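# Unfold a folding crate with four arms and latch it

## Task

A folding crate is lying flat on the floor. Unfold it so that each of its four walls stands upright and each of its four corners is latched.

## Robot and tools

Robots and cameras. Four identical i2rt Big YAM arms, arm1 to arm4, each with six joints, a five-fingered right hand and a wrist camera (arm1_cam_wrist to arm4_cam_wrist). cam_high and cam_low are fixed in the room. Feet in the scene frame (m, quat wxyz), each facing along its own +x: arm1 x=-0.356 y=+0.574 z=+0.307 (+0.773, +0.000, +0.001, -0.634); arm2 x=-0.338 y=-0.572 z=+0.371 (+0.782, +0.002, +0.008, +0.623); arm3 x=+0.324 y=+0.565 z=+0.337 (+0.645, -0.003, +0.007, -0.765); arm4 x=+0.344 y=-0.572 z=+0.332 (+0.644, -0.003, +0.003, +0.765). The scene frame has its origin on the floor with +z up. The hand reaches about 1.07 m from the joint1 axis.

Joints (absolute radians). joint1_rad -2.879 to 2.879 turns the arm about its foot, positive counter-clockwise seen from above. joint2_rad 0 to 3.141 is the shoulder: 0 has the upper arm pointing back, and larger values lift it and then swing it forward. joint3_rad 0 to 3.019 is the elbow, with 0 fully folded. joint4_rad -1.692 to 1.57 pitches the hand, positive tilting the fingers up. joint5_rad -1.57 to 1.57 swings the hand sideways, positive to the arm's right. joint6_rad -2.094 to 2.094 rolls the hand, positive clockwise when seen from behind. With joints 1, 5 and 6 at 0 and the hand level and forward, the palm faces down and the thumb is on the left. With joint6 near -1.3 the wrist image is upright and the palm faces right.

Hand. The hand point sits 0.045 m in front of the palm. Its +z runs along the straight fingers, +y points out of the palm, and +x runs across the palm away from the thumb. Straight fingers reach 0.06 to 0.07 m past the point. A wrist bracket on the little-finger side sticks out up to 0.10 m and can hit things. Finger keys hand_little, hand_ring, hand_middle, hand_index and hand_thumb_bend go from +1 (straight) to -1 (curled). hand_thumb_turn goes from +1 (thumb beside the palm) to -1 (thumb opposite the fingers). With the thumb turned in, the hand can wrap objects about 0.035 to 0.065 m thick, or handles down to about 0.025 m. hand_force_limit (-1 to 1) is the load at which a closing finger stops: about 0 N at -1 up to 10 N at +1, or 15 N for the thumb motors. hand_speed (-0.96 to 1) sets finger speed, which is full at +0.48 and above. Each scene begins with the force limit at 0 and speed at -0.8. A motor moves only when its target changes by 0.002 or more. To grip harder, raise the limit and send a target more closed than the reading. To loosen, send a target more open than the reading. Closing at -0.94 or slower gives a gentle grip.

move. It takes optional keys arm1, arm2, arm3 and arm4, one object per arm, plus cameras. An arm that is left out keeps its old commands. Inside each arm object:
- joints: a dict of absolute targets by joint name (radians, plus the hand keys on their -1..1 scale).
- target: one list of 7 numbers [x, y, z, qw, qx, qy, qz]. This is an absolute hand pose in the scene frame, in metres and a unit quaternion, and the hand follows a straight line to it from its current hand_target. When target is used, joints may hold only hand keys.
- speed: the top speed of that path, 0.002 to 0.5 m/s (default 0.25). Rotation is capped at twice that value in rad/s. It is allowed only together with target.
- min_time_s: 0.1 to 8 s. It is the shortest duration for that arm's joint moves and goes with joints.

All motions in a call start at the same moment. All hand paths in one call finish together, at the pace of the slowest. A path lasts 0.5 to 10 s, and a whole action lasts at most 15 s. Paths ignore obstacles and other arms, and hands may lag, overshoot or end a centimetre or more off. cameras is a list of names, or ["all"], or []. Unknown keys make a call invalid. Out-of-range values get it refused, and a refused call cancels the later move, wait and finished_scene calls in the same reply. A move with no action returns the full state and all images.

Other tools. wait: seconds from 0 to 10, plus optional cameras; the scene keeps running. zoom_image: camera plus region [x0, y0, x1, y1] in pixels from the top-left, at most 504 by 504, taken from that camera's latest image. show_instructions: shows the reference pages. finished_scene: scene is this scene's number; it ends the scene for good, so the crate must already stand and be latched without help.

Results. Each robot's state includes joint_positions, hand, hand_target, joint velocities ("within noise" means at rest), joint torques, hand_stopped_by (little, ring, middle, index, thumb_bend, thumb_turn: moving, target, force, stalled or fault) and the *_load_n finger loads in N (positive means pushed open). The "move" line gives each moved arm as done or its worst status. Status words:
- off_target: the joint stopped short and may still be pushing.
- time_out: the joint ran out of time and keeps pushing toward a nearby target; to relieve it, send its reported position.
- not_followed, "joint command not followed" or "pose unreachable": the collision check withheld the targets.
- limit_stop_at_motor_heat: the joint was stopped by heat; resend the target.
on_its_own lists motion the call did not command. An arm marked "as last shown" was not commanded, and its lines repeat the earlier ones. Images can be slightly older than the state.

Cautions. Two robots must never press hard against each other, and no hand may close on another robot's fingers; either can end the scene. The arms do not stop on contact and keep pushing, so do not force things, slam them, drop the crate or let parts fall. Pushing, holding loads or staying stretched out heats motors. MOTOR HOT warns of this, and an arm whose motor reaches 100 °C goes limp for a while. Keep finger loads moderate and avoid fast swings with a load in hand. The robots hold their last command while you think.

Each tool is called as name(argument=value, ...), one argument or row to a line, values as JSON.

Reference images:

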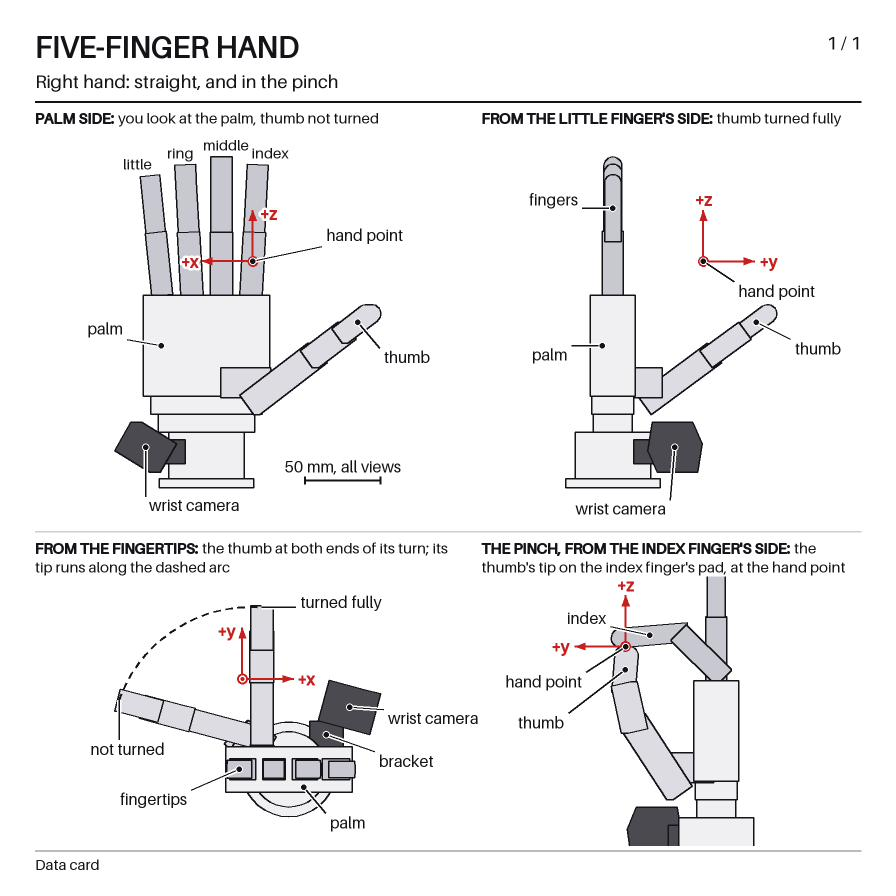

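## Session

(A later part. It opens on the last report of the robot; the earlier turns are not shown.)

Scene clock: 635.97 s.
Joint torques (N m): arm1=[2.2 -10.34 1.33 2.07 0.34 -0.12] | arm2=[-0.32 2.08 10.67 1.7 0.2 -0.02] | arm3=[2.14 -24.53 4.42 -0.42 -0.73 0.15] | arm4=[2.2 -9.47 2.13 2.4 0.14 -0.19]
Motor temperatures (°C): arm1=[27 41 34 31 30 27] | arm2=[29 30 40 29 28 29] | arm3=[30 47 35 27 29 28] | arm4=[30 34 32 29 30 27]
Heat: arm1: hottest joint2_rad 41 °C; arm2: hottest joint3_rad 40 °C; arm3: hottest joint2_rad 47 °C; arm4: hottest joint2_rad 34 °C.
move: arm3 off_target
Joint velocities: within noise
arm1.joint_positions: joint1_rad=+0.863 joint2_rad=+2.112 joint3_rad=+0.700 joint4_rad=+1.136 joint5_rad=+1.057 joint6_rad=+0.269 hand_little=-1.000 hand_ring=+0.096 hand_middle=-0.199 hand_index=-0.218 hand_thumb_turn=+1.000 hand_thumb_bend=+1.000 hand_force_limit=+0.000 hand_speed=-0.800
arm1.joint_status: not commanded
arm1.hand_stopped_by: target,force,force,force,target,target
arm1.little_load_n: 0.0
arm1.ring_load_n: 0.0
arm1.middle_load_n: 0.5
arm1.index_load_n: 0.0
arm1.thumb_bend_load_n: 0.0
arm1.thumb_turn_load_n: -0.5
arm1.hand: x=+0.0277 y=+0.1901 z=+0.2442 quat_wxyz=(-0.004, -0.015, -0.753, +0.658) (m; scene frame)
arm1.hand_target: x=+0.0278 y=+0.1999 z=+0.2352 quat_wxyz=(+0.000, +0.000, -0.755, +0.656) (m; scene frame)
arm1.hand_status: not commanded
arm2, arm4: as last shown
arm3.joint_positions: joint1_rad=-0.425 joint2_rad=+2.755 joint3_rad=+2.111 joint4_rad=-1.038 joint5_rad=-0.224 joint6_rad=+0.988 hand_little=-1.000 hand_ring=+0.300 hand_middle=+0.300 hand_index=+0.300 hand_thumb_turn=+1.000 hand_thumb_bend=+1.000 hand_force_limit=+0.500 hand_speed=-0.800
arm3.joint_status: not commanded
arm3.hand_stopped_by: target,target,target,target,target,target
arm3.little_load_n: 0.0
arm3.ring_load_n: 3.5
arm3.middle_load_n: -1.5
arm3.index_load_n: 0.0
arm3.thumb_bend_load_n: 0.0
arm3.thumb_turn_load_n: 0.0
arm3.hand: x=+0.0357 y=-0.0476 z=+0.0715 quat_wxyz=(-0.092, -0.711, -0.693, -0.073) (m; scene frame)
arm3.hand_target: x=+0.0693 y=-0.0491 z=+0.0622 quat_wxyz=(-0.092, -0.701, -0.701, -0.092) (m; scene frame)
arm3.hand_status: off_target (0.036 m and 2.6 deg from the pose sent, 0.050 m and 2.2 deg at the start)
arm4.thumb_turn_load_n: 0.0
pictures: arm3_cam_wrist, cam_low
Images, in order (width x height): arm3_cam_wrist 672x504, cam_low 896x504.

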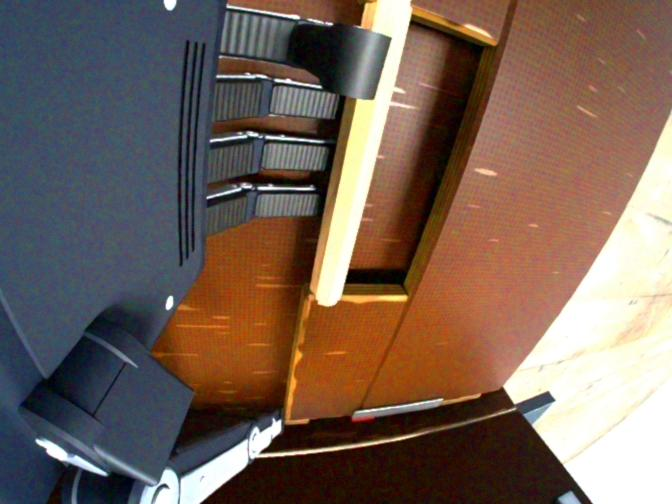

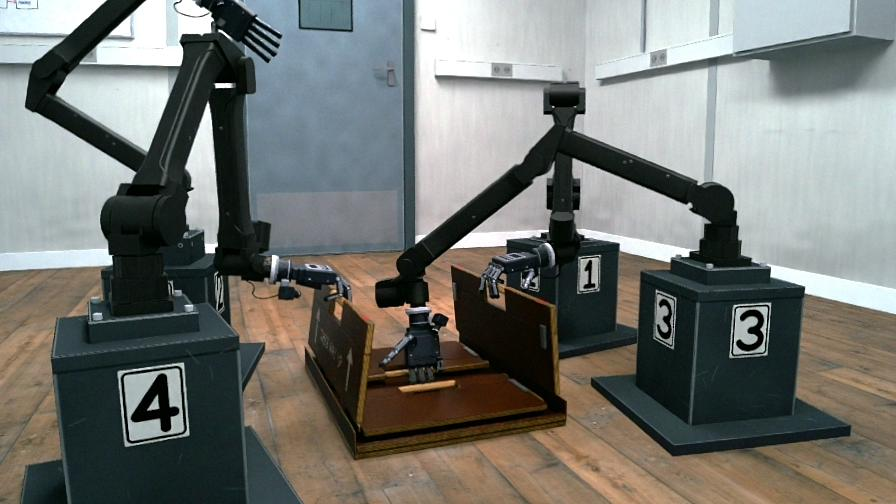

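move(
  arm3={"target": [0.085, -0.050, 0.062, 0.0923, 0.7011, 0.7011, 0.0923], "speed": 0.08},
)

move(
  arm3={"joints": {"hand_ring": -0.1, "hand_middle": -0.1, "hand_index": -0.1}},
  cameras=["arm3_cam_wrist", "cam_low"],
)

zoom_image(
  camera="arm3_cam_wrist",
  region=[200, 0, 600, 400],
)

zoom_image(
  camera="cam_low",
  region=[380, 340, 480, 420],
)

Scene clock: 641.43 s.
Joint torques (N m): arm1=[2.2 -10.46 1.33 2.04 0.34 -0.12] | arm2=[0.03 1.96 10.76 1.62 0.2 -0.03] | arm3=[3.31 -24.12 3.93 -0.75 -1 0.16] | arm4=[2.37 -9.41 2.13 2.37 0.15 -0.19]
Motor temperatures (°C): arm1=[27 41 34 31 30 27] | arm2=[29 30 40 29 28 29] | arm3=[30 47 34 27 29 28] | arm4=[30 34 32 29 30 27]
Heat: arm1: hottest joint2_rad 41 °C; arm2: hottest joint3_rad 40 °C; arm3: hottest joint2_rad 47 °C; arm4: hottest joint2_rad 34 °C.
move: arm3 off_target
Joint velocities: within noise
arm1, arm2, arm4: as last shown
arm1.middle_load_n: 1.0
arm1.thumb_turn_load_n: 0.0
arm2.thumb_bend_load_n: -0.5
arm3.joint_positions: joint1_rad=-0.422 joint2_rad=+2.734 joint3_rad=+2.068 joint4_rad=-0.997 joint5_rad=-0.220 joint6_rad=+1.006 hand_little=-1.000 hand_ring=+0.300 hand_middle=+0.300 hand_index=+0.300 hand_thumb_turn=+1.000 hand_thumb_bend=+1.000 hand_force_limit=+0.500 hand_speed=-0.800
arm3.joint_status: not commanded
arm3.hand_stopped_by: target,target,target,target,target,target
arm3.little_load_n: 0.0
arm3.ring_load_n: 6.0
arm3.middle_load_n: -1.5
arm3.index_load_n: 0.0
arm3.thumb_bend_load_n: 0.0
arm3.thumb_turn_load_n: 0.0
arm3.hand: x=+0.0372 y=-0.0470 z=+0.0717 quat_wxyz=(-0.091, -0.716, -0.689, -0.065) (m; scene frame)
arm3.hand_target: x=+0.0834 y=-0.0484 z=+0.0621 quat_wxyz=(-0.092, -0.701, -0.701, -0.092) (m; scene frame)
arm3.hand_status: off_target (0.049 m and 3.9 deg from the pose sent, 0.050 m and 2.6 deg at the start)
pictures: none

Scene clock: 642.40 s.
Joint torques (N m): arm1=[2.2 -10.34 1.32 2.03 0.34 -0.12] | arm2=[-0.03 2.26 10.66 1.68 0.23 0.04] | arm3=[3.14 -23.88 4.31 -1.02 -1.29 -0.11] | arm4=[2.26 -9.35 2.11 2.37 0.14 -0.19]
Motor temperatures (°C): arm1=[27 41 34 31 30 27] | arm2=[29 30 40 29 28 29] | arm3=[30 47 34 27 29 28] | arm4=[30 34 32 29 30 27]
Heat: arm1: hottest joint2_rad 41 °C; arm2: hottest joint3_rad 40 °C; arm3: hottest joint2_rad 47 °C; arm4: hottest joint2_rad 34 °C.
move: arm3 off_target
Joint velocities: within noise
arm1, arm2: as last shown
arm1.middle_load_n: 0.5
arm2.middle_load_n: -0.5
arm2.thumb_bend_load_n: 0.0
arm3.joint_positions: joint1_rad=-0.421 joint2_rad=+2.734 joint3_rad=+2.062 joint4_rad=-0.989 joint5_rad=-0.213 joint6_rad=+1.029 hand_little=-1.000 hand_ring=+0.284 hand_middle=+0.248 hand_index=+0.212 hand_thumb_turn=+1.000 hand_thumb_bend=+1.000 hand_force_limit=+0.500 hand_speed=-0.800
arm3.joint_status: hand_ring off_target (ended at +0.284, target -0.100); hand_middle off_target (ended at +0.248, target -0.100); hand_index off_target (ended at +0.212, target -0.100)
arm3.hand_stopped_by: target,force,force,force,target,target
arm3.little_load_n: 0.0
arm3.ring_load_n: -2.0
arm3.middle_load_n: 0.0
arm3.index_load_n: 7.5
arm3.thumb_bend_load_n: 0.0
arm3.thumb_turn_load_n: 0.0
arm3.hand: x=+0.0368 y=-0.0474 z=+0.0692 quat_wxyz=(-0.087, -0.723, -0.682, -0.064) (m; scene frame)
arm3.hand_target: x=+0.0835 y=-0.0484 z=+0.0621 quat_wxyz=(-0.091, -0.701, -0.701, -0.092) (m; scene frame)
arm3.hand_status: not commanded
arm4.joint_positions: joint1_rad=+0.917 joint2_rad=+2.191 joint3_rad=+0.723 joint4_rad=+1.181 joint5_rad=+1.087 joint6_rad=+0.266 hand_little=-1.000 hand_ring=-0.006 hand_middle=-0.043 hand_index=-0.079 hand_thumb_turn=+1.000 hand_thumb_bend=+1.000 hand_force_limit=+0.000 hand_speed=-0.800
arm4.joint_status: not commanded
arm4.hand_stopped_by: target,force,force,force,target,target
arm4.little_load_n: 0.0
arm4.ring_load_n: 0.0
arm4.middle_load_n: 0.0
arm4.index_load_n: 1.0
arm4.thumb_bend_load_n: 0.0
arm4.thumb_turn_load_n: -0.5
arm4.hand: x=-0.0447 y=-0.1980 z=+0.2413 quat_wxyz=(-0.656, +0.755, -0.010, +0.003) (m; scene frame)
arm4.hand_target: x=-0.0478 y=-0.2049 z=+0.2352 quat_wxyz=(-0.656, +0.755, +0.000, +0.000) (m; scene frame)
arm4.hand_status: not commanded
pictures: arm3_cam_wrist, cam_low
Images, in order (width x height): arm3_cam_wrist 672x504, cam_low 896x504.

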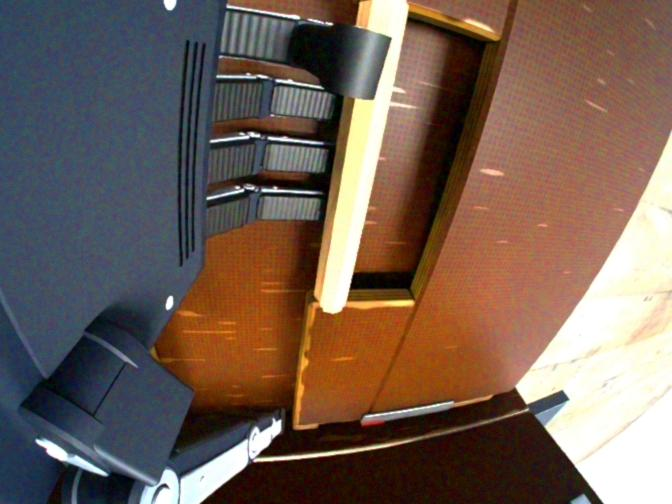

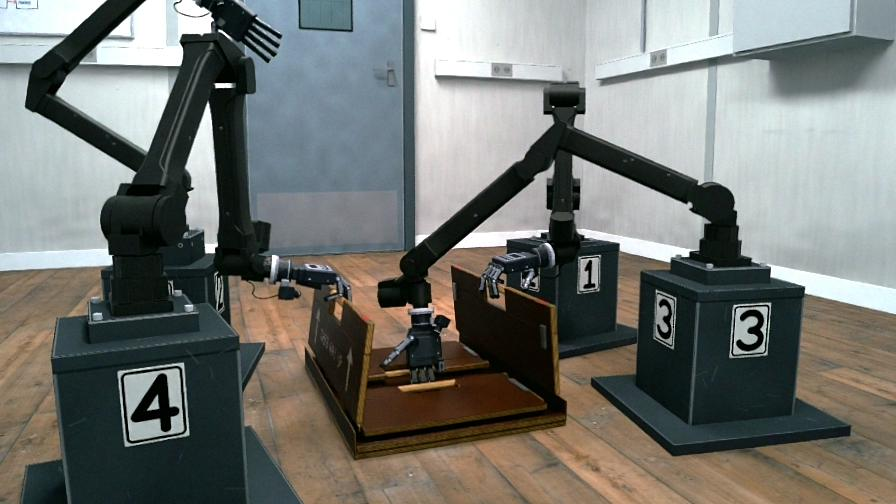

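Scaled by 1.260 from the camera's 672x504 image, which has a finer 960x720 frame.

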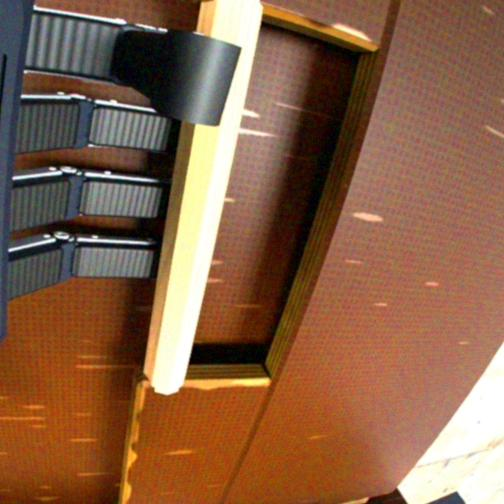

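Scaled by 5.040 from the camera's 896x504 image, which has a finer 1280x720 frame.

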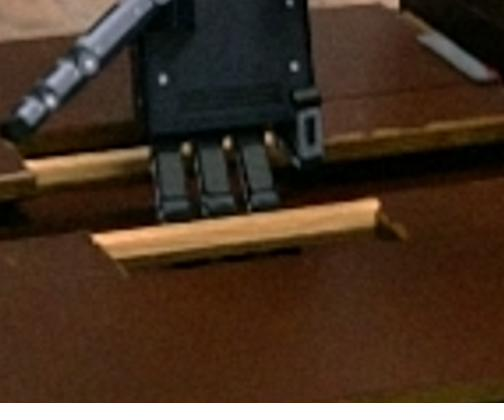

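move(
  arm3={"target": [0.020, -0.045, 0.10, 0.0, 0.7071, 0.7071, 0.0], "speed": 0.2, "joints": {"hand_ring": -1, "hand_middle": 0.2, "hand_index": 0.2}},
)

move(
  arm3={"target": [0.055, -0.025, 0.14, -0.354, 0.612, 0.612, -0.354], "speed": 0.25, "joints": {"hand_thumb_turn": -1, "hand_thumb_bend": 0.4}},
  cameras=["arm3_cam_wrist", "cam_low", "cam_high"],
)

Scene clock: 667.43 s.
Joint torques (N m): arm1=[2.26 -10.4 1.31 2.04 0.34 -0.12] | arm2=[0.15 2.43 10.67 1.73 0.22 -0.02] | arm3=[-0.85 -27.99 5.63 -0.21 -0.19 -0.19] | arm4=[2.26 -9.35 2.1 2.39 0.14 -0.19]
Motor temperatures (°C): arm1=[27 41 34 31 30 27] | arm2=[29 30 40 29 28 29] | arm3=[30 51 34 27 31 28] | arm4=[30 34 32 29 30 27]
Heat: arm1: hottest joint2_rad 41 °C; arm2: hottest joint3_rad 40 °C; arm3: hottest joint2_rad 51 °C; arm4: hottest joint2_rad 34 °C.
move: arm3 off_target
Joint velocities: within noise
arm1, arm2, arm4: as last shown
arm1.middle_load_n: 1.0
arm3.joint_positions: joint1_rad=-0.384 joint2_rad=+2.650 joint3_rad=+1.953 joint4_rad=-0.911 joint5_rad=-0.011 joint6_rad=+1.028 hand_little=-1.000 hand_ring=+0.195 hand_middle=+0.203 hand_index=+0.203 hand_thumb_turn=+1.000 hand_thumb_bend=+1.000 hand_force_limit=+0.500 hand_speed=-0.800
arm3.joint_status: hand_ring off_target (ended at +0.195, target -1.000); the others done
arm3.hand_stopped_by: target,force,force,force,target,target
arm3.little_load_n: 0.0
arm3.ring_load_n: 0.5
arm3.middle_load_n: 6.0
arm3.index_load_n: 0.0
arm3.thumb_bend_load_n: 0.0
arm3.thumb_turn_load_n: 0.0
arm3.hand: x=+0.0294 y=-0.0356 z=+0.0739 quat_wxyz=(+0.006, -0.711, -0.703, -0.017) (m; scene frame)
arm3.hand_target: x=+0.0203 y=-0.0448 z=+0.0994 quat_wxyz=(+0.000, -0.707, -0.707, +0.000) (m; scene frame)
arm3.hand_status: off_target (0.029 m and 2.2 deg from the pose sent, 0.035 m and 12.9 deg at the start)
arm4.middle_load_n: 0.5
arm4.thumb_bend_load_n: 0.5
pictures: none

Scene clock: 673.07 s.
Joint torques (N m): arm1=[2.26 -10.4 1.31 2.04 0.34 -0.12] | arm2=[0.44 2.67 10.69 1.73 0.22 -0.03] | arm3=[0.03 -20.84 4.15 0.92 0.8 -0.04] | arm4=[2.2 -9.47 2.14 2.39 0.15 -0.19]
Motor temperatures (°C): arm1=[27 41 34 31 30 27] | arm2=[29 30 40 29 28 29] | arm3=[30 50 34 27 30 28] | arm4=[30 34 32 29 30 27]
Heat: arm1: hottest joint2_rad 41 °C; arm2: hottest joint3_rad 40 °C; arm3: hottest joint2_rad 50 °C; arm4: hottest joint2_rad 34 °C.
move: arm3 done
Joint velocities: within noise
arm1, arm2, arm4: as last shown
arm1.middle_load_n: 0.5
arm2.middle_load_n: 0.0
arm2.index_load_n: -0.5
arm3.joint_positions: joint1_rad=-0.065 joint2_rad=+2.377 joint3_rad=+1.379 joint4_rad=-0.218 joint5_rad=+0.990 joint6_rad=+1.149 hand_little=-1.000 hand_ring=+0.195 hand_middle=+0.202 hand_index=+0.203 hand_thumb_turn=-1.000 hand_thumb_bend=+0.400 hand_force_limit=+0.500 hand_speed=-0.800
arm3.joint_status: all done
arm3.hand_stopped_by: target,force,force,force,target,target
arm3.little_load_n: 0.0
arm3.ring_load_n: 0.0
arm3.middle_load_n: 0.0
arm3.index_load_n: 0.0
arm3.thumb_bend_load_n: 0.0
arm3.thumb_turn_load_n: 0.0
arm3.hand: x=+0.0514 y=-0.0213 z=+0.1379 quat_wxyz=(+0.357, -0.614, -0.612, +0.348) (m; scene frame)
arm3.hand_target: x=+0.0550 y=-0.0249 z=+0.1400 quat_wxyz=(+0.354, -0.612, -0.612, +0.354) (m; scene frame)
arm3.hand_status: done (0.006 m and 0.8 deg from the pose sent, 0.072 m and 61.0 deg at the start)
arm4.middle_load_n: 0.0
arm4.thumb_bend_load_n: 0.0
arm4.thumb_turn_load_n: 0.0
pictures: arm3_cam_wrist, cam_high, cam_low
Images, in order (width x height): arm3_cam_wrist 672x504, cam_high 896x504, cam_low 896x504.

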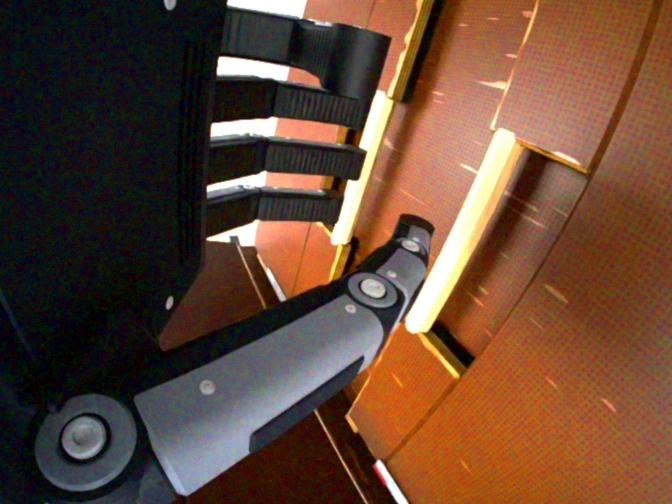

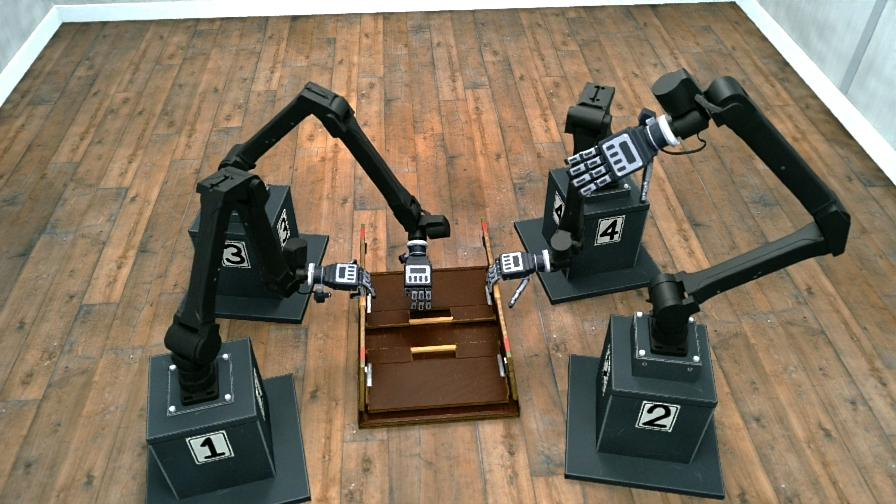

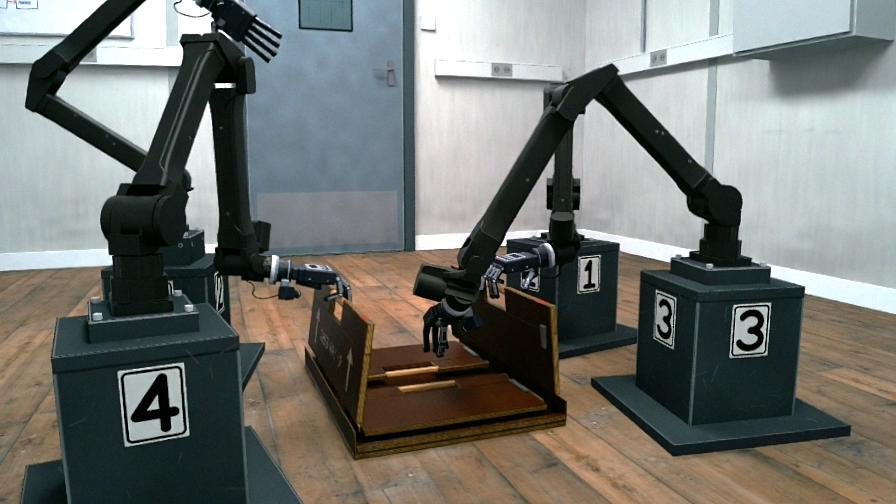

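move(
  arm3={"target": [0.052, -0.027, 0.085, -0.354, 0.612, 0.612, -0.354], "speed": 0.15},
  cameras=["arm3_cam_wrist", "cam_low"],
)

zoom_image(
  camera="cam_low",
  region=[340, 300, 500, 430],
)

Scene clock: 695.67 s.
Joint torques (N m): arm1=[2.2 -10.4 1.35 2.07 0.34 -0.11] | arm2=[0.09 2.67 10.71 1.61 0.2 -0.01] | arm3=[-0.09 -19.43 5.91 0.84 0.73 -0.09] | arm4=[2.26 -9.35 2.13 2.39 0.14 -0.19]
Motor temperatures (°C): arm1=[27 41 34 31 30 27] | arm2=[29 30 40 29 28 29] | arm3=[30 50 34 27 30 28] | arm4=[30 34 32 29 30 27]
Heat: arm1: hottest joint2_rad 41 °C; arm2: hottest joint3_rad 40 °C; arm3: hottest joint2_rad 50 °C; arm4: hottest joint2_rad 34 °C.
move: arm3 off_target
Joint velocities: within noise
arm1, arm2, arm4: as last shown
arm1.middle_load_n: 1.0
arm1.index_load_n: 0.5
arm2.ring_load_n: -0.5
arm2.index_load_n: 0.0
arm3.joint_positions: joint1_rad=-0.065 joint2_rad=+2.486 joint3_rad=+1.412 joint4_rad=-0.146 joint5_rad=+0.990 joint6_rad=+1.149 hand_little=-1.000 hand_ring=+0.195 hand_middle=+0.202 hand_index=+0.203 hand_thumb_turn=-1.000 hand_thumb_bend=+0.400 hand_force_limit=+0.500 hand_speed=-0.800
arm3.joint_status: not commanded
arm3.hand_stopped_by: target,force,force,force,target,target
arm3.little_load_n: 0.0
arm3.ring_load_n: 0.0
arm3.middle_load_n: 0.0
arm3.index_load_n: 0.0
arm3.thumb_bend_load_n: 0.0
arm3.thumb_turn_load_n: 0.0
arm3.hand: x=+0.0518 y=-0.0165 z=+0.0868 quat_wxyz=(+0.358, -0.613, -0.613, +0.347) (m; scene frame)
arm3.hand_target: x=+0.0521 y=-0.0268 z=+0.0853 quat_wxyz=(+0.354, -0.612, -0.612, +0.354) (m; scene frame)
arm3.hand_status: off_target (0.011 m and 1.0 deg from the pose sent, 0.053 m and 0.8 deg at the start)
arm4.little_load_n: 0.5
pictures: arm3_cam_wrist, cam_low
Images, in order (width x height): arm3_cam_wrist 672x504, cam_low 896x504.

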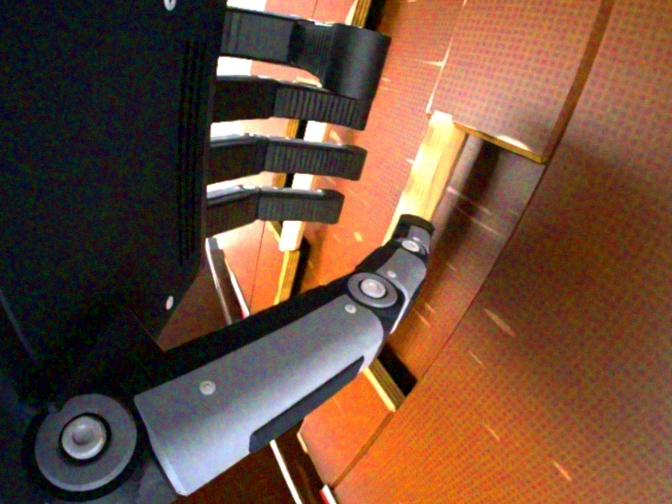

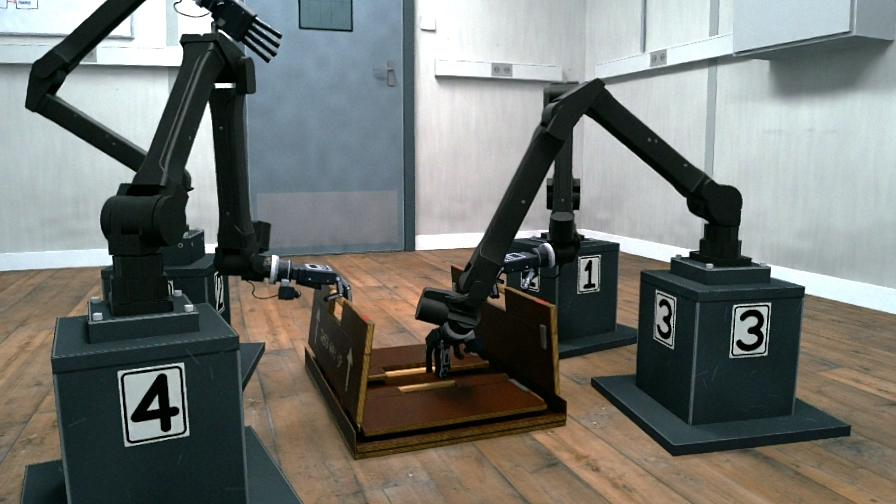

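Scaled by 3.150 from the camera's 896x504 image, which has a finer 1280x720 frame.

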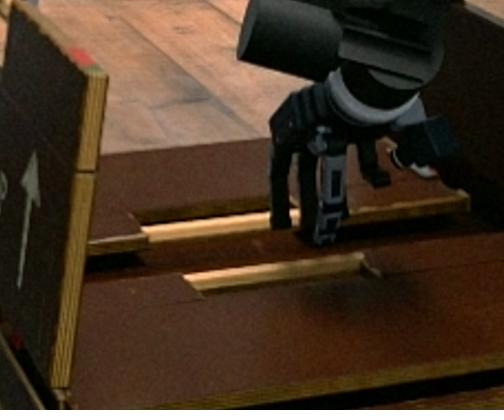

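move(
  arm3={"target": [0.052, -0.048, 0.070, -0.354, 0.612, 0.612, -0.354], "speed": 0.15},
)

move(
  arm3={"target": [0.052, -0.045, 0.045, -0.354, 0.612, 0.612, -0.354], "speed": 0.1},
  cameras=["arm3_cam_wrist", "cam_low"],
)

zoom_image(
  camera="cam_low",
  region=[340, 300, 500, 430],
)

Scene clock: 701.37 s.
Joint torques (N m): arm1=[2.26 -10.4 1.35 2.03 0.34 -0.12] | arm2=[-0.26 2.14 10.69 1.76 0.2 -0.02] | arm3=[0.44 -19.37 6.52 0.06 0.81 0.06] | arm4=[2.26 -9.35 2.13 2.4 0.15 -0.19]
Motor temperatures (°C): arm1=[27 41 34 31 30 27] | arm2=[29 30 41 29 28 29] | arm3=[30 49 34 27 30 28] | arm4=[30 34 32 29 30 27]
Heat: arm1: hottest joint2_rad 41 °C; arm2: hottest joint3_rad 41 °C; arm3: hottest joint2_rad 49 °C; arm4: hottest joint2_rad 34 °C.
move: arm3 off_target
Joint velocities: within noise
arm1, arm2, arm4: as last shown
arm1.index_load_n: 0.0
arm1.thumb_turn_load_n: -0.5
arm2.ring_load_n: 0.0
arm3.joint_positions: joint1_rad=-0.065 joint2_rad=+2.535 joint3_rad=+1.503 joint4_rad=-0.164 joint5_rad=+0.992 joint6_rad=+1.149 hand_little=-1.000 hand_ring=+0.195 hand_middle=+0.202 hand_index=+0.203 hand_thumb_turn=-1.000 hand_thumb_bend=+0.400 hand_force_limit=+0.500 hand_speed=-0.800
arm3.joint_status: not commanded
arm3.hand_stopped_by: target,force,force,force,target,target
arm3.little_load_n: 0.0
arm3.ring_load_n: 0.0
arm3.middle_load_n: 0.0
arm3.index_load_n: 0.0
arm3.thumb_bend_load_n: 0.0
arm3.thumb_turn_load_n: 0.0
arm3.hand: x=+0.0451 y=-0.0430 z=+0.0800 quat_wxyz=(+0.353, -0.616, -0.608, +0.356) (m; scene frame)
arm3.hand_target: x=+0.0520 y=-0.0476 z=+0.0702 quat_wxyz=(+0.354, -0.612, -0.612, +0.354) (m; scene frame)
arm3.hand_status: off_target (0.013 m and 0.7 deg from the pose sent, 0.036 m and 1.0 deg at the start)
pictures: none

Scene clock: 702.67 s.
Joint torques (N m): arm1=[2.32 -10.34 1.32 2.07 0.35 -0.11] | arm2=[0.5 2.26 10.7 1.65 0.2 -0.02] | arm3=[0.38 -19.66 6.06 0.9 0.8 0.09] | arm4=[2.2 -9.29 2.14 2.37 0.15 -0.19]
Motor temperatures (°C): arm1=[27 41 34 31 30 27] | arm2=[29 30 41 29 28 29] | arm3=[30 49 34 27 30 28] | arm4=[30 34 32 29 30 27]
Heat: arm1: hottest joint2_rad 41 °C; arm2: hottest joint3_rad 41 °C; arm3: hottest joint2_rad 49 °C; arm4: hottest joint2_rad 34 °C.
move: arm3 off_target
Joint velocities: within noise
arm1, arm4: as last shown
arm1.middle_load_n: 0.5
arm2.joint_positions: joint1_rad=+0.133 joint2_rad=+0.587 joint3_rad=+1.353 joint4_rad=-1.409 joint5_rad=+0.095 joint6_rad=-1.025 hand_little=+1.000 hand_ring=+1.000 hand_middle=+1.000 hand_index=+1.000 hand_thumb_turn=+1.000 hand_thumb_bend=+1.000 hand_force_limit=+0.000 hand_speed=-0.800
arm2.joint_status: not commanded
arm2.hand_stopped_by: target,target,target,target,target,target
arm2.little_load_n: 0.0
arm2.ring_load_n: 0.0
arm2.middle_load_n: 0.0
arm2.index_load_n: 0.0
arm2.thumb_bend_load_n: 0.0
arm2.thumb_turn_load_n: 0.0
arm2.hand: x=-0.2592 y=-0.3782 z=+0.8263 quat_wxyz=(-0.357, +0.811, +0.381, +0.266) (m; scene frame)
arm2.hand_target: x=-0.2591 y=-0.3787 z=+0.8372 quat_wxyz=(-0.367, +0.805, +0.378, +0.272) (m; scene frame)
arm2.hand_status: not commanded
arm3.joint_positions: joint1_rad=-0.065 joint2_rad=+2.591 joint3_rad=+1.527 joint4_rad=-0.161 joint5_rad=+0.992 joint6_rad=+1.149 hand_little=-1.000 hand_ring=+0.195 hand_middle=+0.202 hand_index=+0.203 hand_thumb_turn=-1.000 hand_thumb_bend=+0.400 hand_force_limit=+0.500 hand_speed=-0.800
arm3.joint_status: not commanded
arm3.hand_stopped_by: target,force,force,force,target,target
arm3.little_load_n: 0.0
arm3.ring_load_n: 0.0
arm3.middle_load_n: 0.0
arm3.index_load_n: 0.0
arm3.thumb_bend_load_n: 0.0
arm3.thumb_turn_load_n: 0.0
arm3.hand: x=+0.0468 y=-0.0343 z=+0.0513 quat_wxyz=(+0.360, -0.613, -0.614, +0.345) (m; scene frame)
arm3.hand_target: x=+0.0521 y=-0.0447 z=+0.0454 quat_wxyz=(+0.354, -0.612, -0.612, +0.354) (m; scene frame)
arm3.hand_status: off_target (0.013 m and 1.3 deg from the pose sent, 0.036 m and 0.7 deg at the start)
arm4.little_load_n: 0.0
pictures: arm3_cam_wrist, cam_low
Images, in order (width x height): arm3_cam_wrist 672x504, cam_low 896x504.

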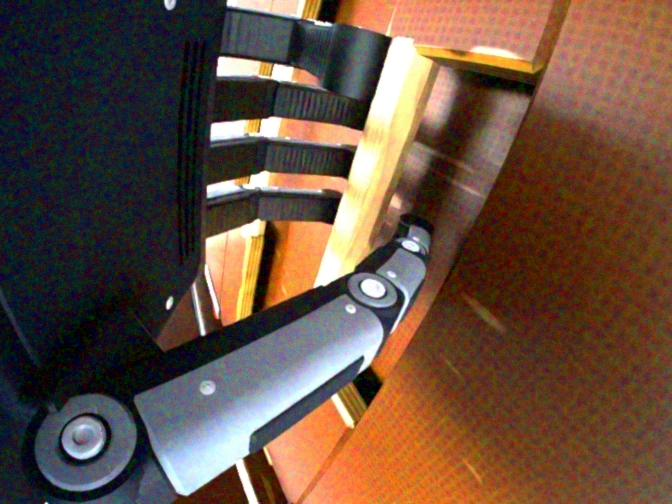

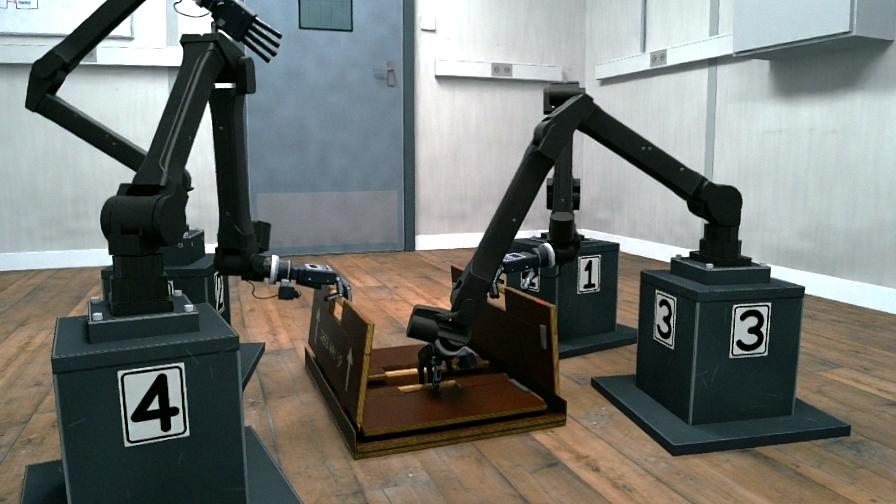

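Scaled by 3.150 from the camera's 896x504 image, which has a finer 1280x720 frame.

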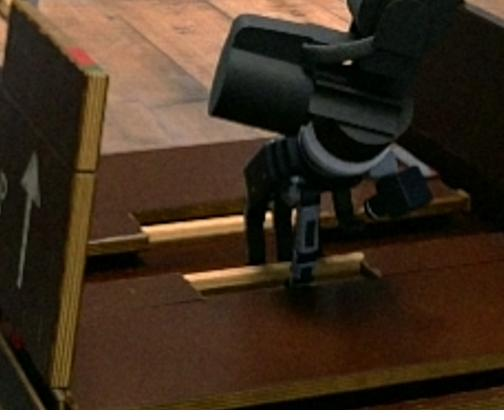

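move(
  arm3={"target": [0.050, -0.045, 0.033, -0.354, 0.612, 0.612, -0.354], "speed": 0.08},
)

move(
  arm3={"joints": {"hand_ring": -0.3, "hand_middle": -0.3, "hand_index": -0.3, "hand_thumb_bend": -0.3}},
  cameras=["arm3_cam_wrist", "cam_low"],
)

zoom_image(
  camera="cam_low",
  region=[340, 300, 500, 430],
)

Scene clock: 707.50 s.
Joint torques (N m): arm1=[2.32 -10.34 1.33 2.07 0.35 -0.11] | arm2=[0.21 2.2 10.74 1.69 0.25 0.02] | arm3=[0.15 -19.31 6.24 0.96 0.72 0] | arm4=[2.2 -9.41 2.1 2.39 0.15 -0.19]
Motor temperatures (°C): arm1=[27 41 34 31 30 27] | arm2=[29 30 41 29 28 29] | arm3=[30 48 34 27 30 28] | arm4=[30 34 32 29 30 27]
Heat: arm1: hottest joint2_rad 41 °C; arm2: hottest joint3_rad 41 °C; arm3: hottest joint2_rad 48 °C; arm4: hottest joint2_rad 34 °C.
move: arm3 off_target
Joint velocities: within noise
arm1.joint_positions: joint1_rad=+0.863 joint2_rad=+2.112 joint3_rad=+0.700 joint4_rad=+1.136 joint5_rad=+1.057 joint6_rad=+0.269 hand_little=-1.000 hand_ring=+0.096 hand_middle=-0.199 hand_index=-0.218 hand_thumb_turn=+1.000 hand_thumb_bend=+1.000 hand_force_limit=+0.000 hand_speed=-0.800
arm1.joint_status: not commanded
arm1.hand_stopped_by: target,force,force,force,target,target
arm1.little_load_n: 0.0
arm1.ring_load_n: -0.5
arm1.middle_load_n: 0.5
arm1.index_load_n: 0.0
arm1.thumb_bend_load_n: 0.0
arm1.thumb_turn_load_n: 0.0
arm1.hand: x=+0.0277 y=+0.1901 z=+0.2442 quat_wxyz=(-0.004, -0.015, -0.753, +0.658) (m; scene frame)
arm1.hand_target: x=+0.0278 y=+0.1999 z=+0.2352 quat_wxyz=(+0.000, +0.000, -0.755, +0.656) (m; scene frame)
arm1.hand_status: not commanded
arm2, arm4: as last shown
arm3.joint_positions: joint1_rad=-0.065 joint2_rad=+2.614 joint3_rad=+1.543 joint4_rad=-0.145 joint5_rad=+0.993 joint6_rad=+1.149 hand_little=-1.000 hand_ring=+0.195 hand_middle=+0.202 hand_index=+0.203 hand_thumb_turn=-1.000 hand_thumb_bend=+0.400 hand_force_limit=+0.500 hand_speed=-0.800
arm3.joint_status: not commanded
arm3.hand_stopped_by: target,force,force,force,target,target
arm3.little_load_n: 0.0
arm3.ring_load_n: 0.0
arm3.middle_load_n: -0.5
arm3.index_load_n: 0.0
arm3.thumb_bend_load_n: 0.0
arm3.thumb_turn_load_n: 0.0
arm3.hand: x=+0.0457 y=-0.0373 z=+0.0432 quat_wxyz=(+0.358, -0.614, -0.611, +0.349) (m; scene frame)
arm3.hand_target: x=+0.0501 y=-0.0445 z=+0.0333 quat_wxyz=(+0.354, -0.612, -0.612, +0.354) (m; scene frame)
arm3.hand_status: off_target (0.013 m and 0.8 deg from the pose sent, 0.021 m and 1.3 deg at the start)
pictures: none

Scene clock: 710.20 s.
Joint torques (N m): arm1=[2.2 -10.29 1.29 2.06 0.34 -0.11] | arm2=[-0.26 2.73 10.86 1.58 0.21 0.01] | arm3=[0.32 -19.96 5.61 0.79 0.53 -0.01] | arm4=[2.2 -9.35 2.13 2.37 0.14 -0.19]
Motor temperatures (°C): arm1=[27 41 34 31 30 27] | arm2=[29 30 41 29 28 29] | arm3=[30 48 34 27 30 28] | arm4=[30 34 32 29 30 27]
Heat: arm1: hottest joint2_rad 41 °C; arm2: hottest joint3_rad 41 °C; arm3: hottest joint2_rad 48 °C; arm4: hottest joint2_rad 34 °C.
move: arm3 off_target
Joint velocities: within noise
arm1, arm2, arm4: as last shown
arm1.ring_load_n: 0.0
arm1.thumb_turn_load_n: -0.5
arm3.joint_positions: joint1_rad=-0.068 joint2_rad=+2.619 joint3_rad=+1.549 joint4_rad=-0.139 joint5_rad=+0.997 joint6_rad=+1.149 hand_little=-1.000 hand_ring=-0.079 hand_middle=-0.109 hand_index=-0.141 hand_thumb_turn=-1.000 hand_thumb_bend=+0.228 hand_force_limit=+0.500 hand_speed=-0.800
arm3.joint_status: hand_ring off_target (ended at -0.079, target -0.300); hand_middle off_target (ended at -0.109, target -0.300); hand_index off_target (ended at -0.141, target -0.300); hand_thumb_bend off_target (ended at +0.228, target -0.300)
arm3.hand_stopped_by: target,force,force,force,force,target
arm3.little_load_n: 0.0
arm3.ring_load_n: 1.0
arm3.middle_load_n: 6.5
arm3.index_load_n: 15.0
arm3.thumb_bend_load_n: 15.0
arm3.thumb_turn_load_n: 0.5
arm3.hand: x=+0.0430 y=-0.0387 z=+0.0426 quat_wxyz=(+0.358, -0.615, -0.608, +0.351) (m; scene frame)
arm3.hand_target: x=+0.0502 y=-0.0445 z=+0.0333 quat_wxyz=(+0.354, -0.612, -0.612, +0.354) (m; scene frame)
arm3.hand_status: not commanded
pictures: arm3_cam_wrist, cam_low
Images, in order (width x height): arm3_cam_wrist 672x504, cam_low 896x504.

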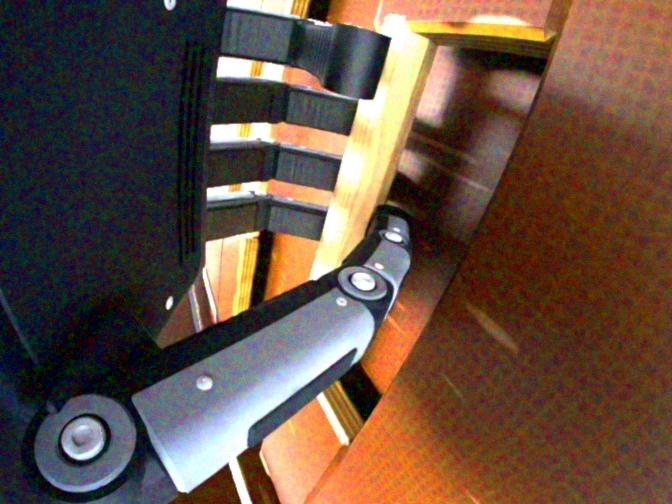

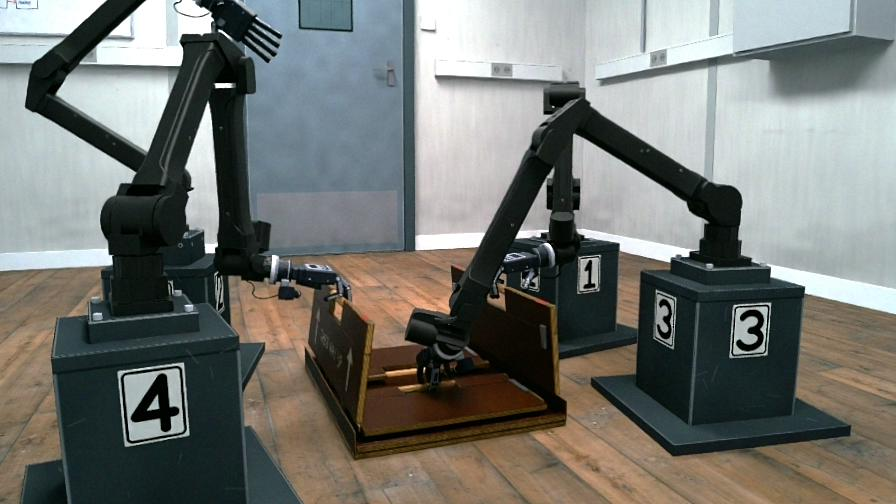

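Scaled by 3.150 from the camera's 896x504 image, which has a finer 1280x720 frame.

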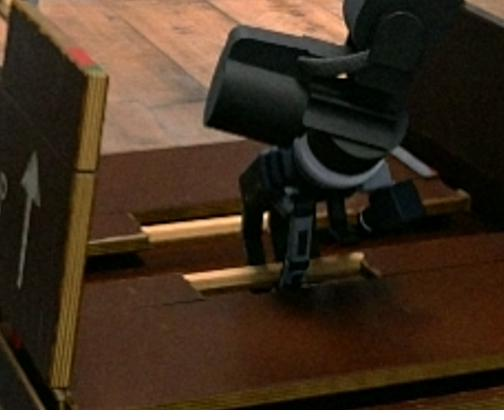

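move(
  arm3={"target": [0.055, -0.045, 0.090, -0.354, 0.612, 0.612, -0.354], "speed": 0.08},
  cameras=["arm3_cam_wrist", "cam_low"],
)

zoom_image(
  camera="cam_low",
  region=[340, 300, 500, 430],
)

Scene clock: 714.63 s.
Joint torques (N m): arm1=[2.14 -10.4 1.35 2.06 0.34 -0.11] | arm2=[-0.03 2.73 10.69 1.73 0.21 0.04] | arm3=[0.73 -24.88 3.28 -0.42 0.88 -0.12] | arm4=[2.2 -9.29 2.11 2.35 0.15 -0.19]
Motor temperatures (°C): arm1=[27 41 34 31 30 27] | arm2=[29 30 41 29 28 29] | arm3=[30 47 34 27 30 28] | arm4=[30 34 32 29 30 27]
Heat: arm1: hottest joint2_rad 41 °C; arm2: hottest joint3_rad 41 °C; arm3: hottest joint2_rad 47 °C; arm4: hottest joint2_rad 34 °C.
move: arm3 off_target
Joint velocities: within noise
arm1, arm2: as last shown
arm1.index_load_n: 0.5
arm1.thumb_turn_load_n: 0.0
arm3.joint_positions: joint1_rad=-0.068 joint2_rad=+2.550 joint3_rad=+1.507 joint4_rad=-0.171 joint5_rad=+0.992 joint6_rad=+1.169 hand_little=-1.000 hand_ring=-0.079 hand_middle=-0.109 hand_index=-0.141 hand_thumb_turn=-1.000 hand_thumb_bend=+0.229 hand_force_limit=+0.500 hand_speed=-0.800
arm3.joint_status: not commanded
arm3.hand_stopped_by: target,force,force,force,force,target
arm3.little_load_n: 0.0
arm3.ring_load_n: 0.0
arm3.middle_load_n: 2.5
arm3.index_load_n: 10.0
arm3.thumb_bend_load_n: 18.0
arm3.thumb_turn_load_n: 2.5
arm3.hand: x=+0.0443 y=-0.0384 z=+0.0714 quat_wxyz=(+0.354, -0.621, -0.605, +0.352) (m; scene frame)
arm3.hand_target: x=+0.0548 y=-0.0451 z=+0.0893 quat_wxyz=(+0.354, -0.612, -0.612, +0.354) (m; scene frame)
arm3.hand_status: off_target (0.022 m and 1.3 deg from the pose sent, 0.049 m and 0.8 deg at the start)
arm4.joint_positions: joint1_rad=+0.918 joint2_rad=+2.191 joint3_rad=+0.723 joint4_rad=+1.182 joint5_rad=+1.087 joint6_rad=+0.266 hand_little=-1.000 hand_ring=-0.006 hand_middle=-0.043 hand_index=-0.079 hand_thumb_turn=+1.000 hand_thumb_bend=+1.000 hand_force_limit=+0.000 hand_speed=-0.800
arm4.joint_status: not commanded
arm4.hand_stopped_by: target,force,force,force,target,target
arm4.little_load_n: 0.0
arm4.ring_load_n: 0.0
arm4.middle_load_n: 0.0
arm4.index_load_n: 0.5
arm4.thumb_bend_load_n: 0.0
arm4.thumb_turn_load_n: 0.0
arm4.hand: x=-0.0452 y=-0.1984 z=+0.2414 quat_wxyz=(-0.656, +0.755, -0.009, +0.002) (m; scene frame)
arm4.hand_target: x=-0.0480 y=-0.2050 z=+0.2352 quat_wxyz=(-0.656, +0.755, +0.000, +0.000) (m; scene frame)
arm4.hand_status: not commanded
pictures: arm3_cam_wrist, cam_low
Images, in order (width x height): arm3_cam_wrist 672x504, cam_low 896x504.

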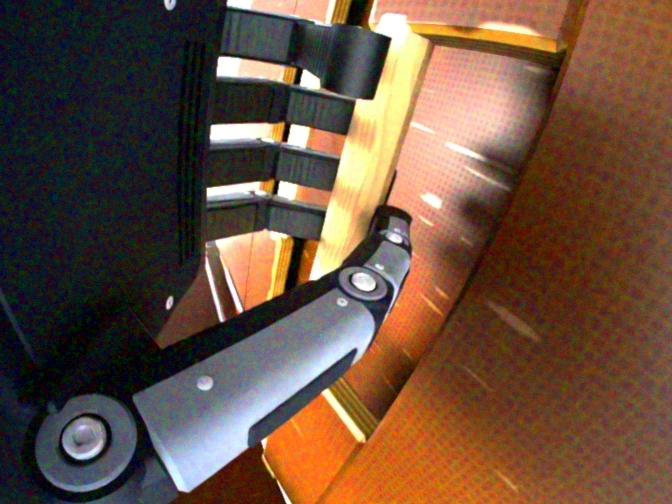

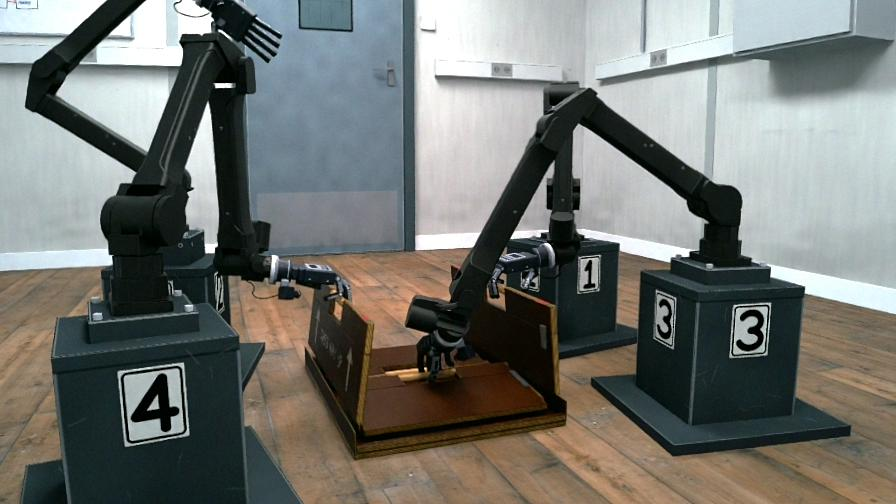

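Scaled by 3.150 from the camera's 896x504 image, which has a finer 1280x720 frame.

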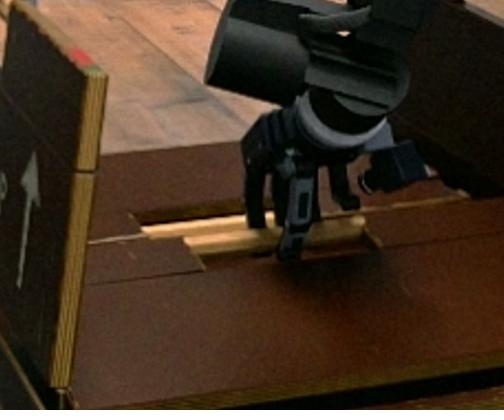

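move(
  arm3={"target": [0.072, -0.043, 0.175, -0.354, 0.612, 0.612, -0.354], "speed": 0.1},
  cameras=["arm3_cam_wrist", "cam_low"],
)

zoom_image(
  camera="cam_low",
  region=[290, 200, 590, 470],
)

Scene clock: 722.30 s.
Joint torques (N m): arm1=[1.38 -10.34 1.33 1.57 -0.02 0] | arm2=[-0.03 2.37 10.67 1.69 0.23 0] | arm3=[1.03 -26.4 3.59 -0.8 1.75 -0.22] | arm4=[1.2 -9.29 2.24 2 0.08 -0.14]
Motor temperatures (°C): arm1=[27 41 34 31 30 27] | arm2=[29 30 41 29 28 29] | arm3=[30 48 34 27 30 28] | arm4=[30 34 32 29 30 27]
Heat: arm1: hottest joint2_rad 41 °C; arm2: hottest joint3_rad 41 °C; arm3: hottest joint2_rad 48 °C; arm4: hottest joint2_rad 34 °C.
move: arm3 off_target
Joint velocities: within noise
arm1, arm2, arm4: as last shown
arm1.joint_positions: joint1_rad=+0.876 joint2_rad=+2.112 joint3_rad=+0.700 joint4_rad=+1.149 joint5_rad=+1.065 joint6_rad=+0.255 hand_little=-1.000 hand_ring=+0.096 hand_middle=-0.199 hand_index=-0.218 hand_thumb_turn=+1.000 hand_thumb_bend=+1.000 hand_force_limit=+0.000 hand_speed=-0.800
arm1.little_load_n: -3.5
arm1.middle_load_n: -0.5
arm1.index_load_n: 0.0
arm1.thumb_bend_load_n: -0.5
arm1.hand: x=+0.0315 y=+0.1942 z=+0.2465 quat_wxyz=(-0.005, -0.011, -0.751, +0.661) (m; scene frame)
arm1.hand_target: x=+0.0278 y=+0.1999 z=+0.2353 quat_wxyz=(+0.000, +0.000, -0.755, +0.656) (m; scene frame)
arm2.little_load_n: 0.5
arm2.thumb_turn_load_n: -0.5
arm3.joint_positions: joint1_rad=-0.045 joint2_rad=+2.394 joint3_rad=+1.431 joint4_rad=-0.305 joint5_rad=+0.980 joint6_rad=+1.225 hand_little=-1.000 hand_ring=-0.079 hand_middle=-0.109 hand_index=-0.141 hand_thumb_turn=-1.000 hand_thumb_bend=+0.229 hand_force_limit=+0.500 hand_speed=-0.800
arm3.joint_status: not commanded
arm3.hand_stopped_by: target,force,force,force,force,target
arm3.little_load_n: 0.0
arm3.ring_load_n: 0.0
arm3.middle_load_n: 1.5
arm3.index_load_n: 7.0
arm3.thumb_bend_load_n: 18.5
arm3.thumb_turn_load_n: 6.5
arm3.hand: x=+0.0631 y=-0.0347 z=+0.1360 quat_wxyz=(+0.349, -0.625, -0.608, +0.343) (m; scene frame)
arm3.hand_target: x=+0.0713 y=-0.0433 z=+0.1728 quat_wxyz=(+0.354, -0.612, -0.612, +0.354) (m; scene frame)
arm3.hand_status: off_target (0.041 m and 2.0 deg from the pose sent, 0.107 m and 1.4 deg at the start)
arm4.joint_positions: joint1_rad=+0.930 joint2_rad=+2.191 joint3_rad=+0.722 joint4_rad=+1.190 joint5_rad=+1.089 joint6_rad=+0.261 hand_little=-1.000 hand_ring=-0.006 hand_middle=-0.043 hand_index=-0.079 hand_thumb_turn=+1.000 hand_thumb_bend=+1.000 hand_force_limit=+0.000 hand_speed=-0.800
arm4.little_load_n: -2.5
arm4.index_load_n: 0.0
arm4.hand: x=-0.0491 y=-0.2029 z=+0.2425 quat_wxyz=(-0.657, +0.754, -0.005, -0.002) (m; scene frame)
arm4.hand_target: x=-0.0479 y=-0.2051 z=+0.2352 quat_wxyz=(-0.656, +0.755, +0.000, +0.000) (m; scene frame)
pictures: arm3_cam_wrist, cam_low
Images, in order (width x height): arm3_cam_wrist 672x504, cam_low 896x504.

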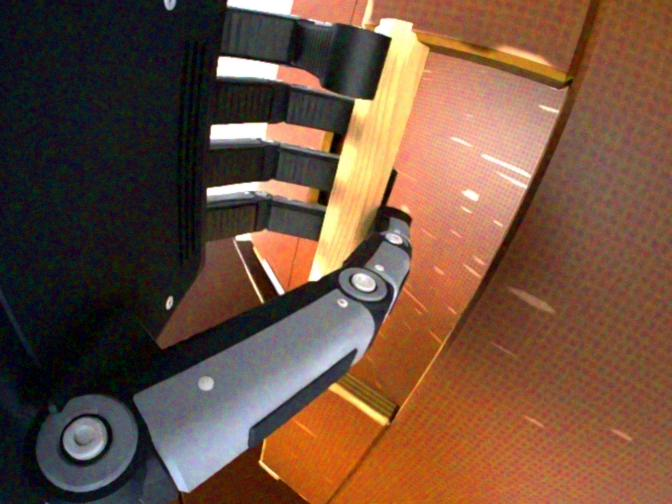

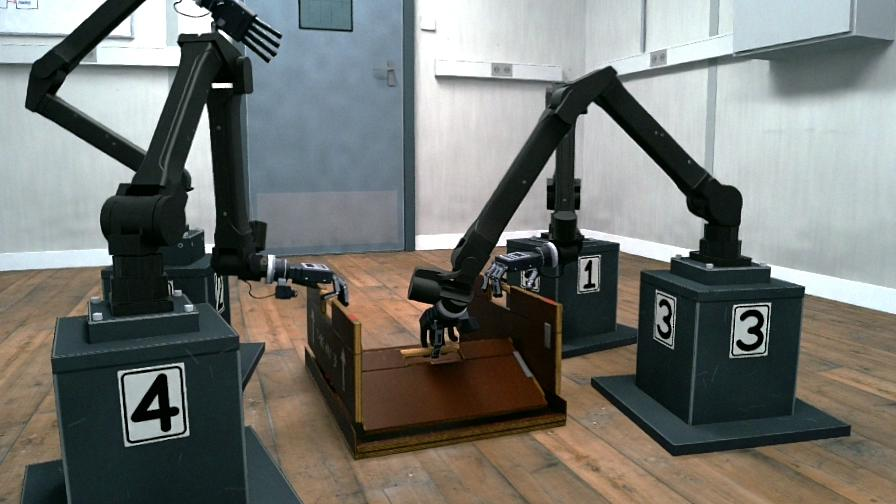

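Scaled by 1.680 from the camera's 896x504 image, which has a finer 1280x720 frame.

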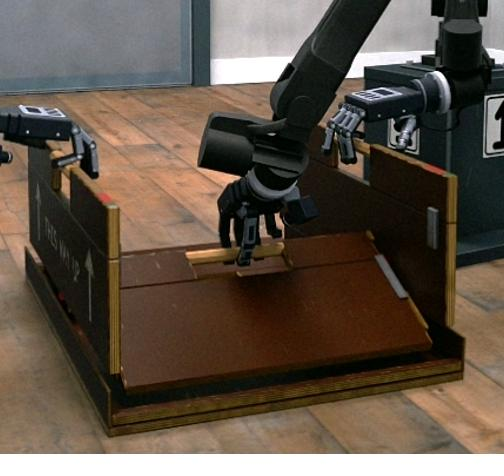

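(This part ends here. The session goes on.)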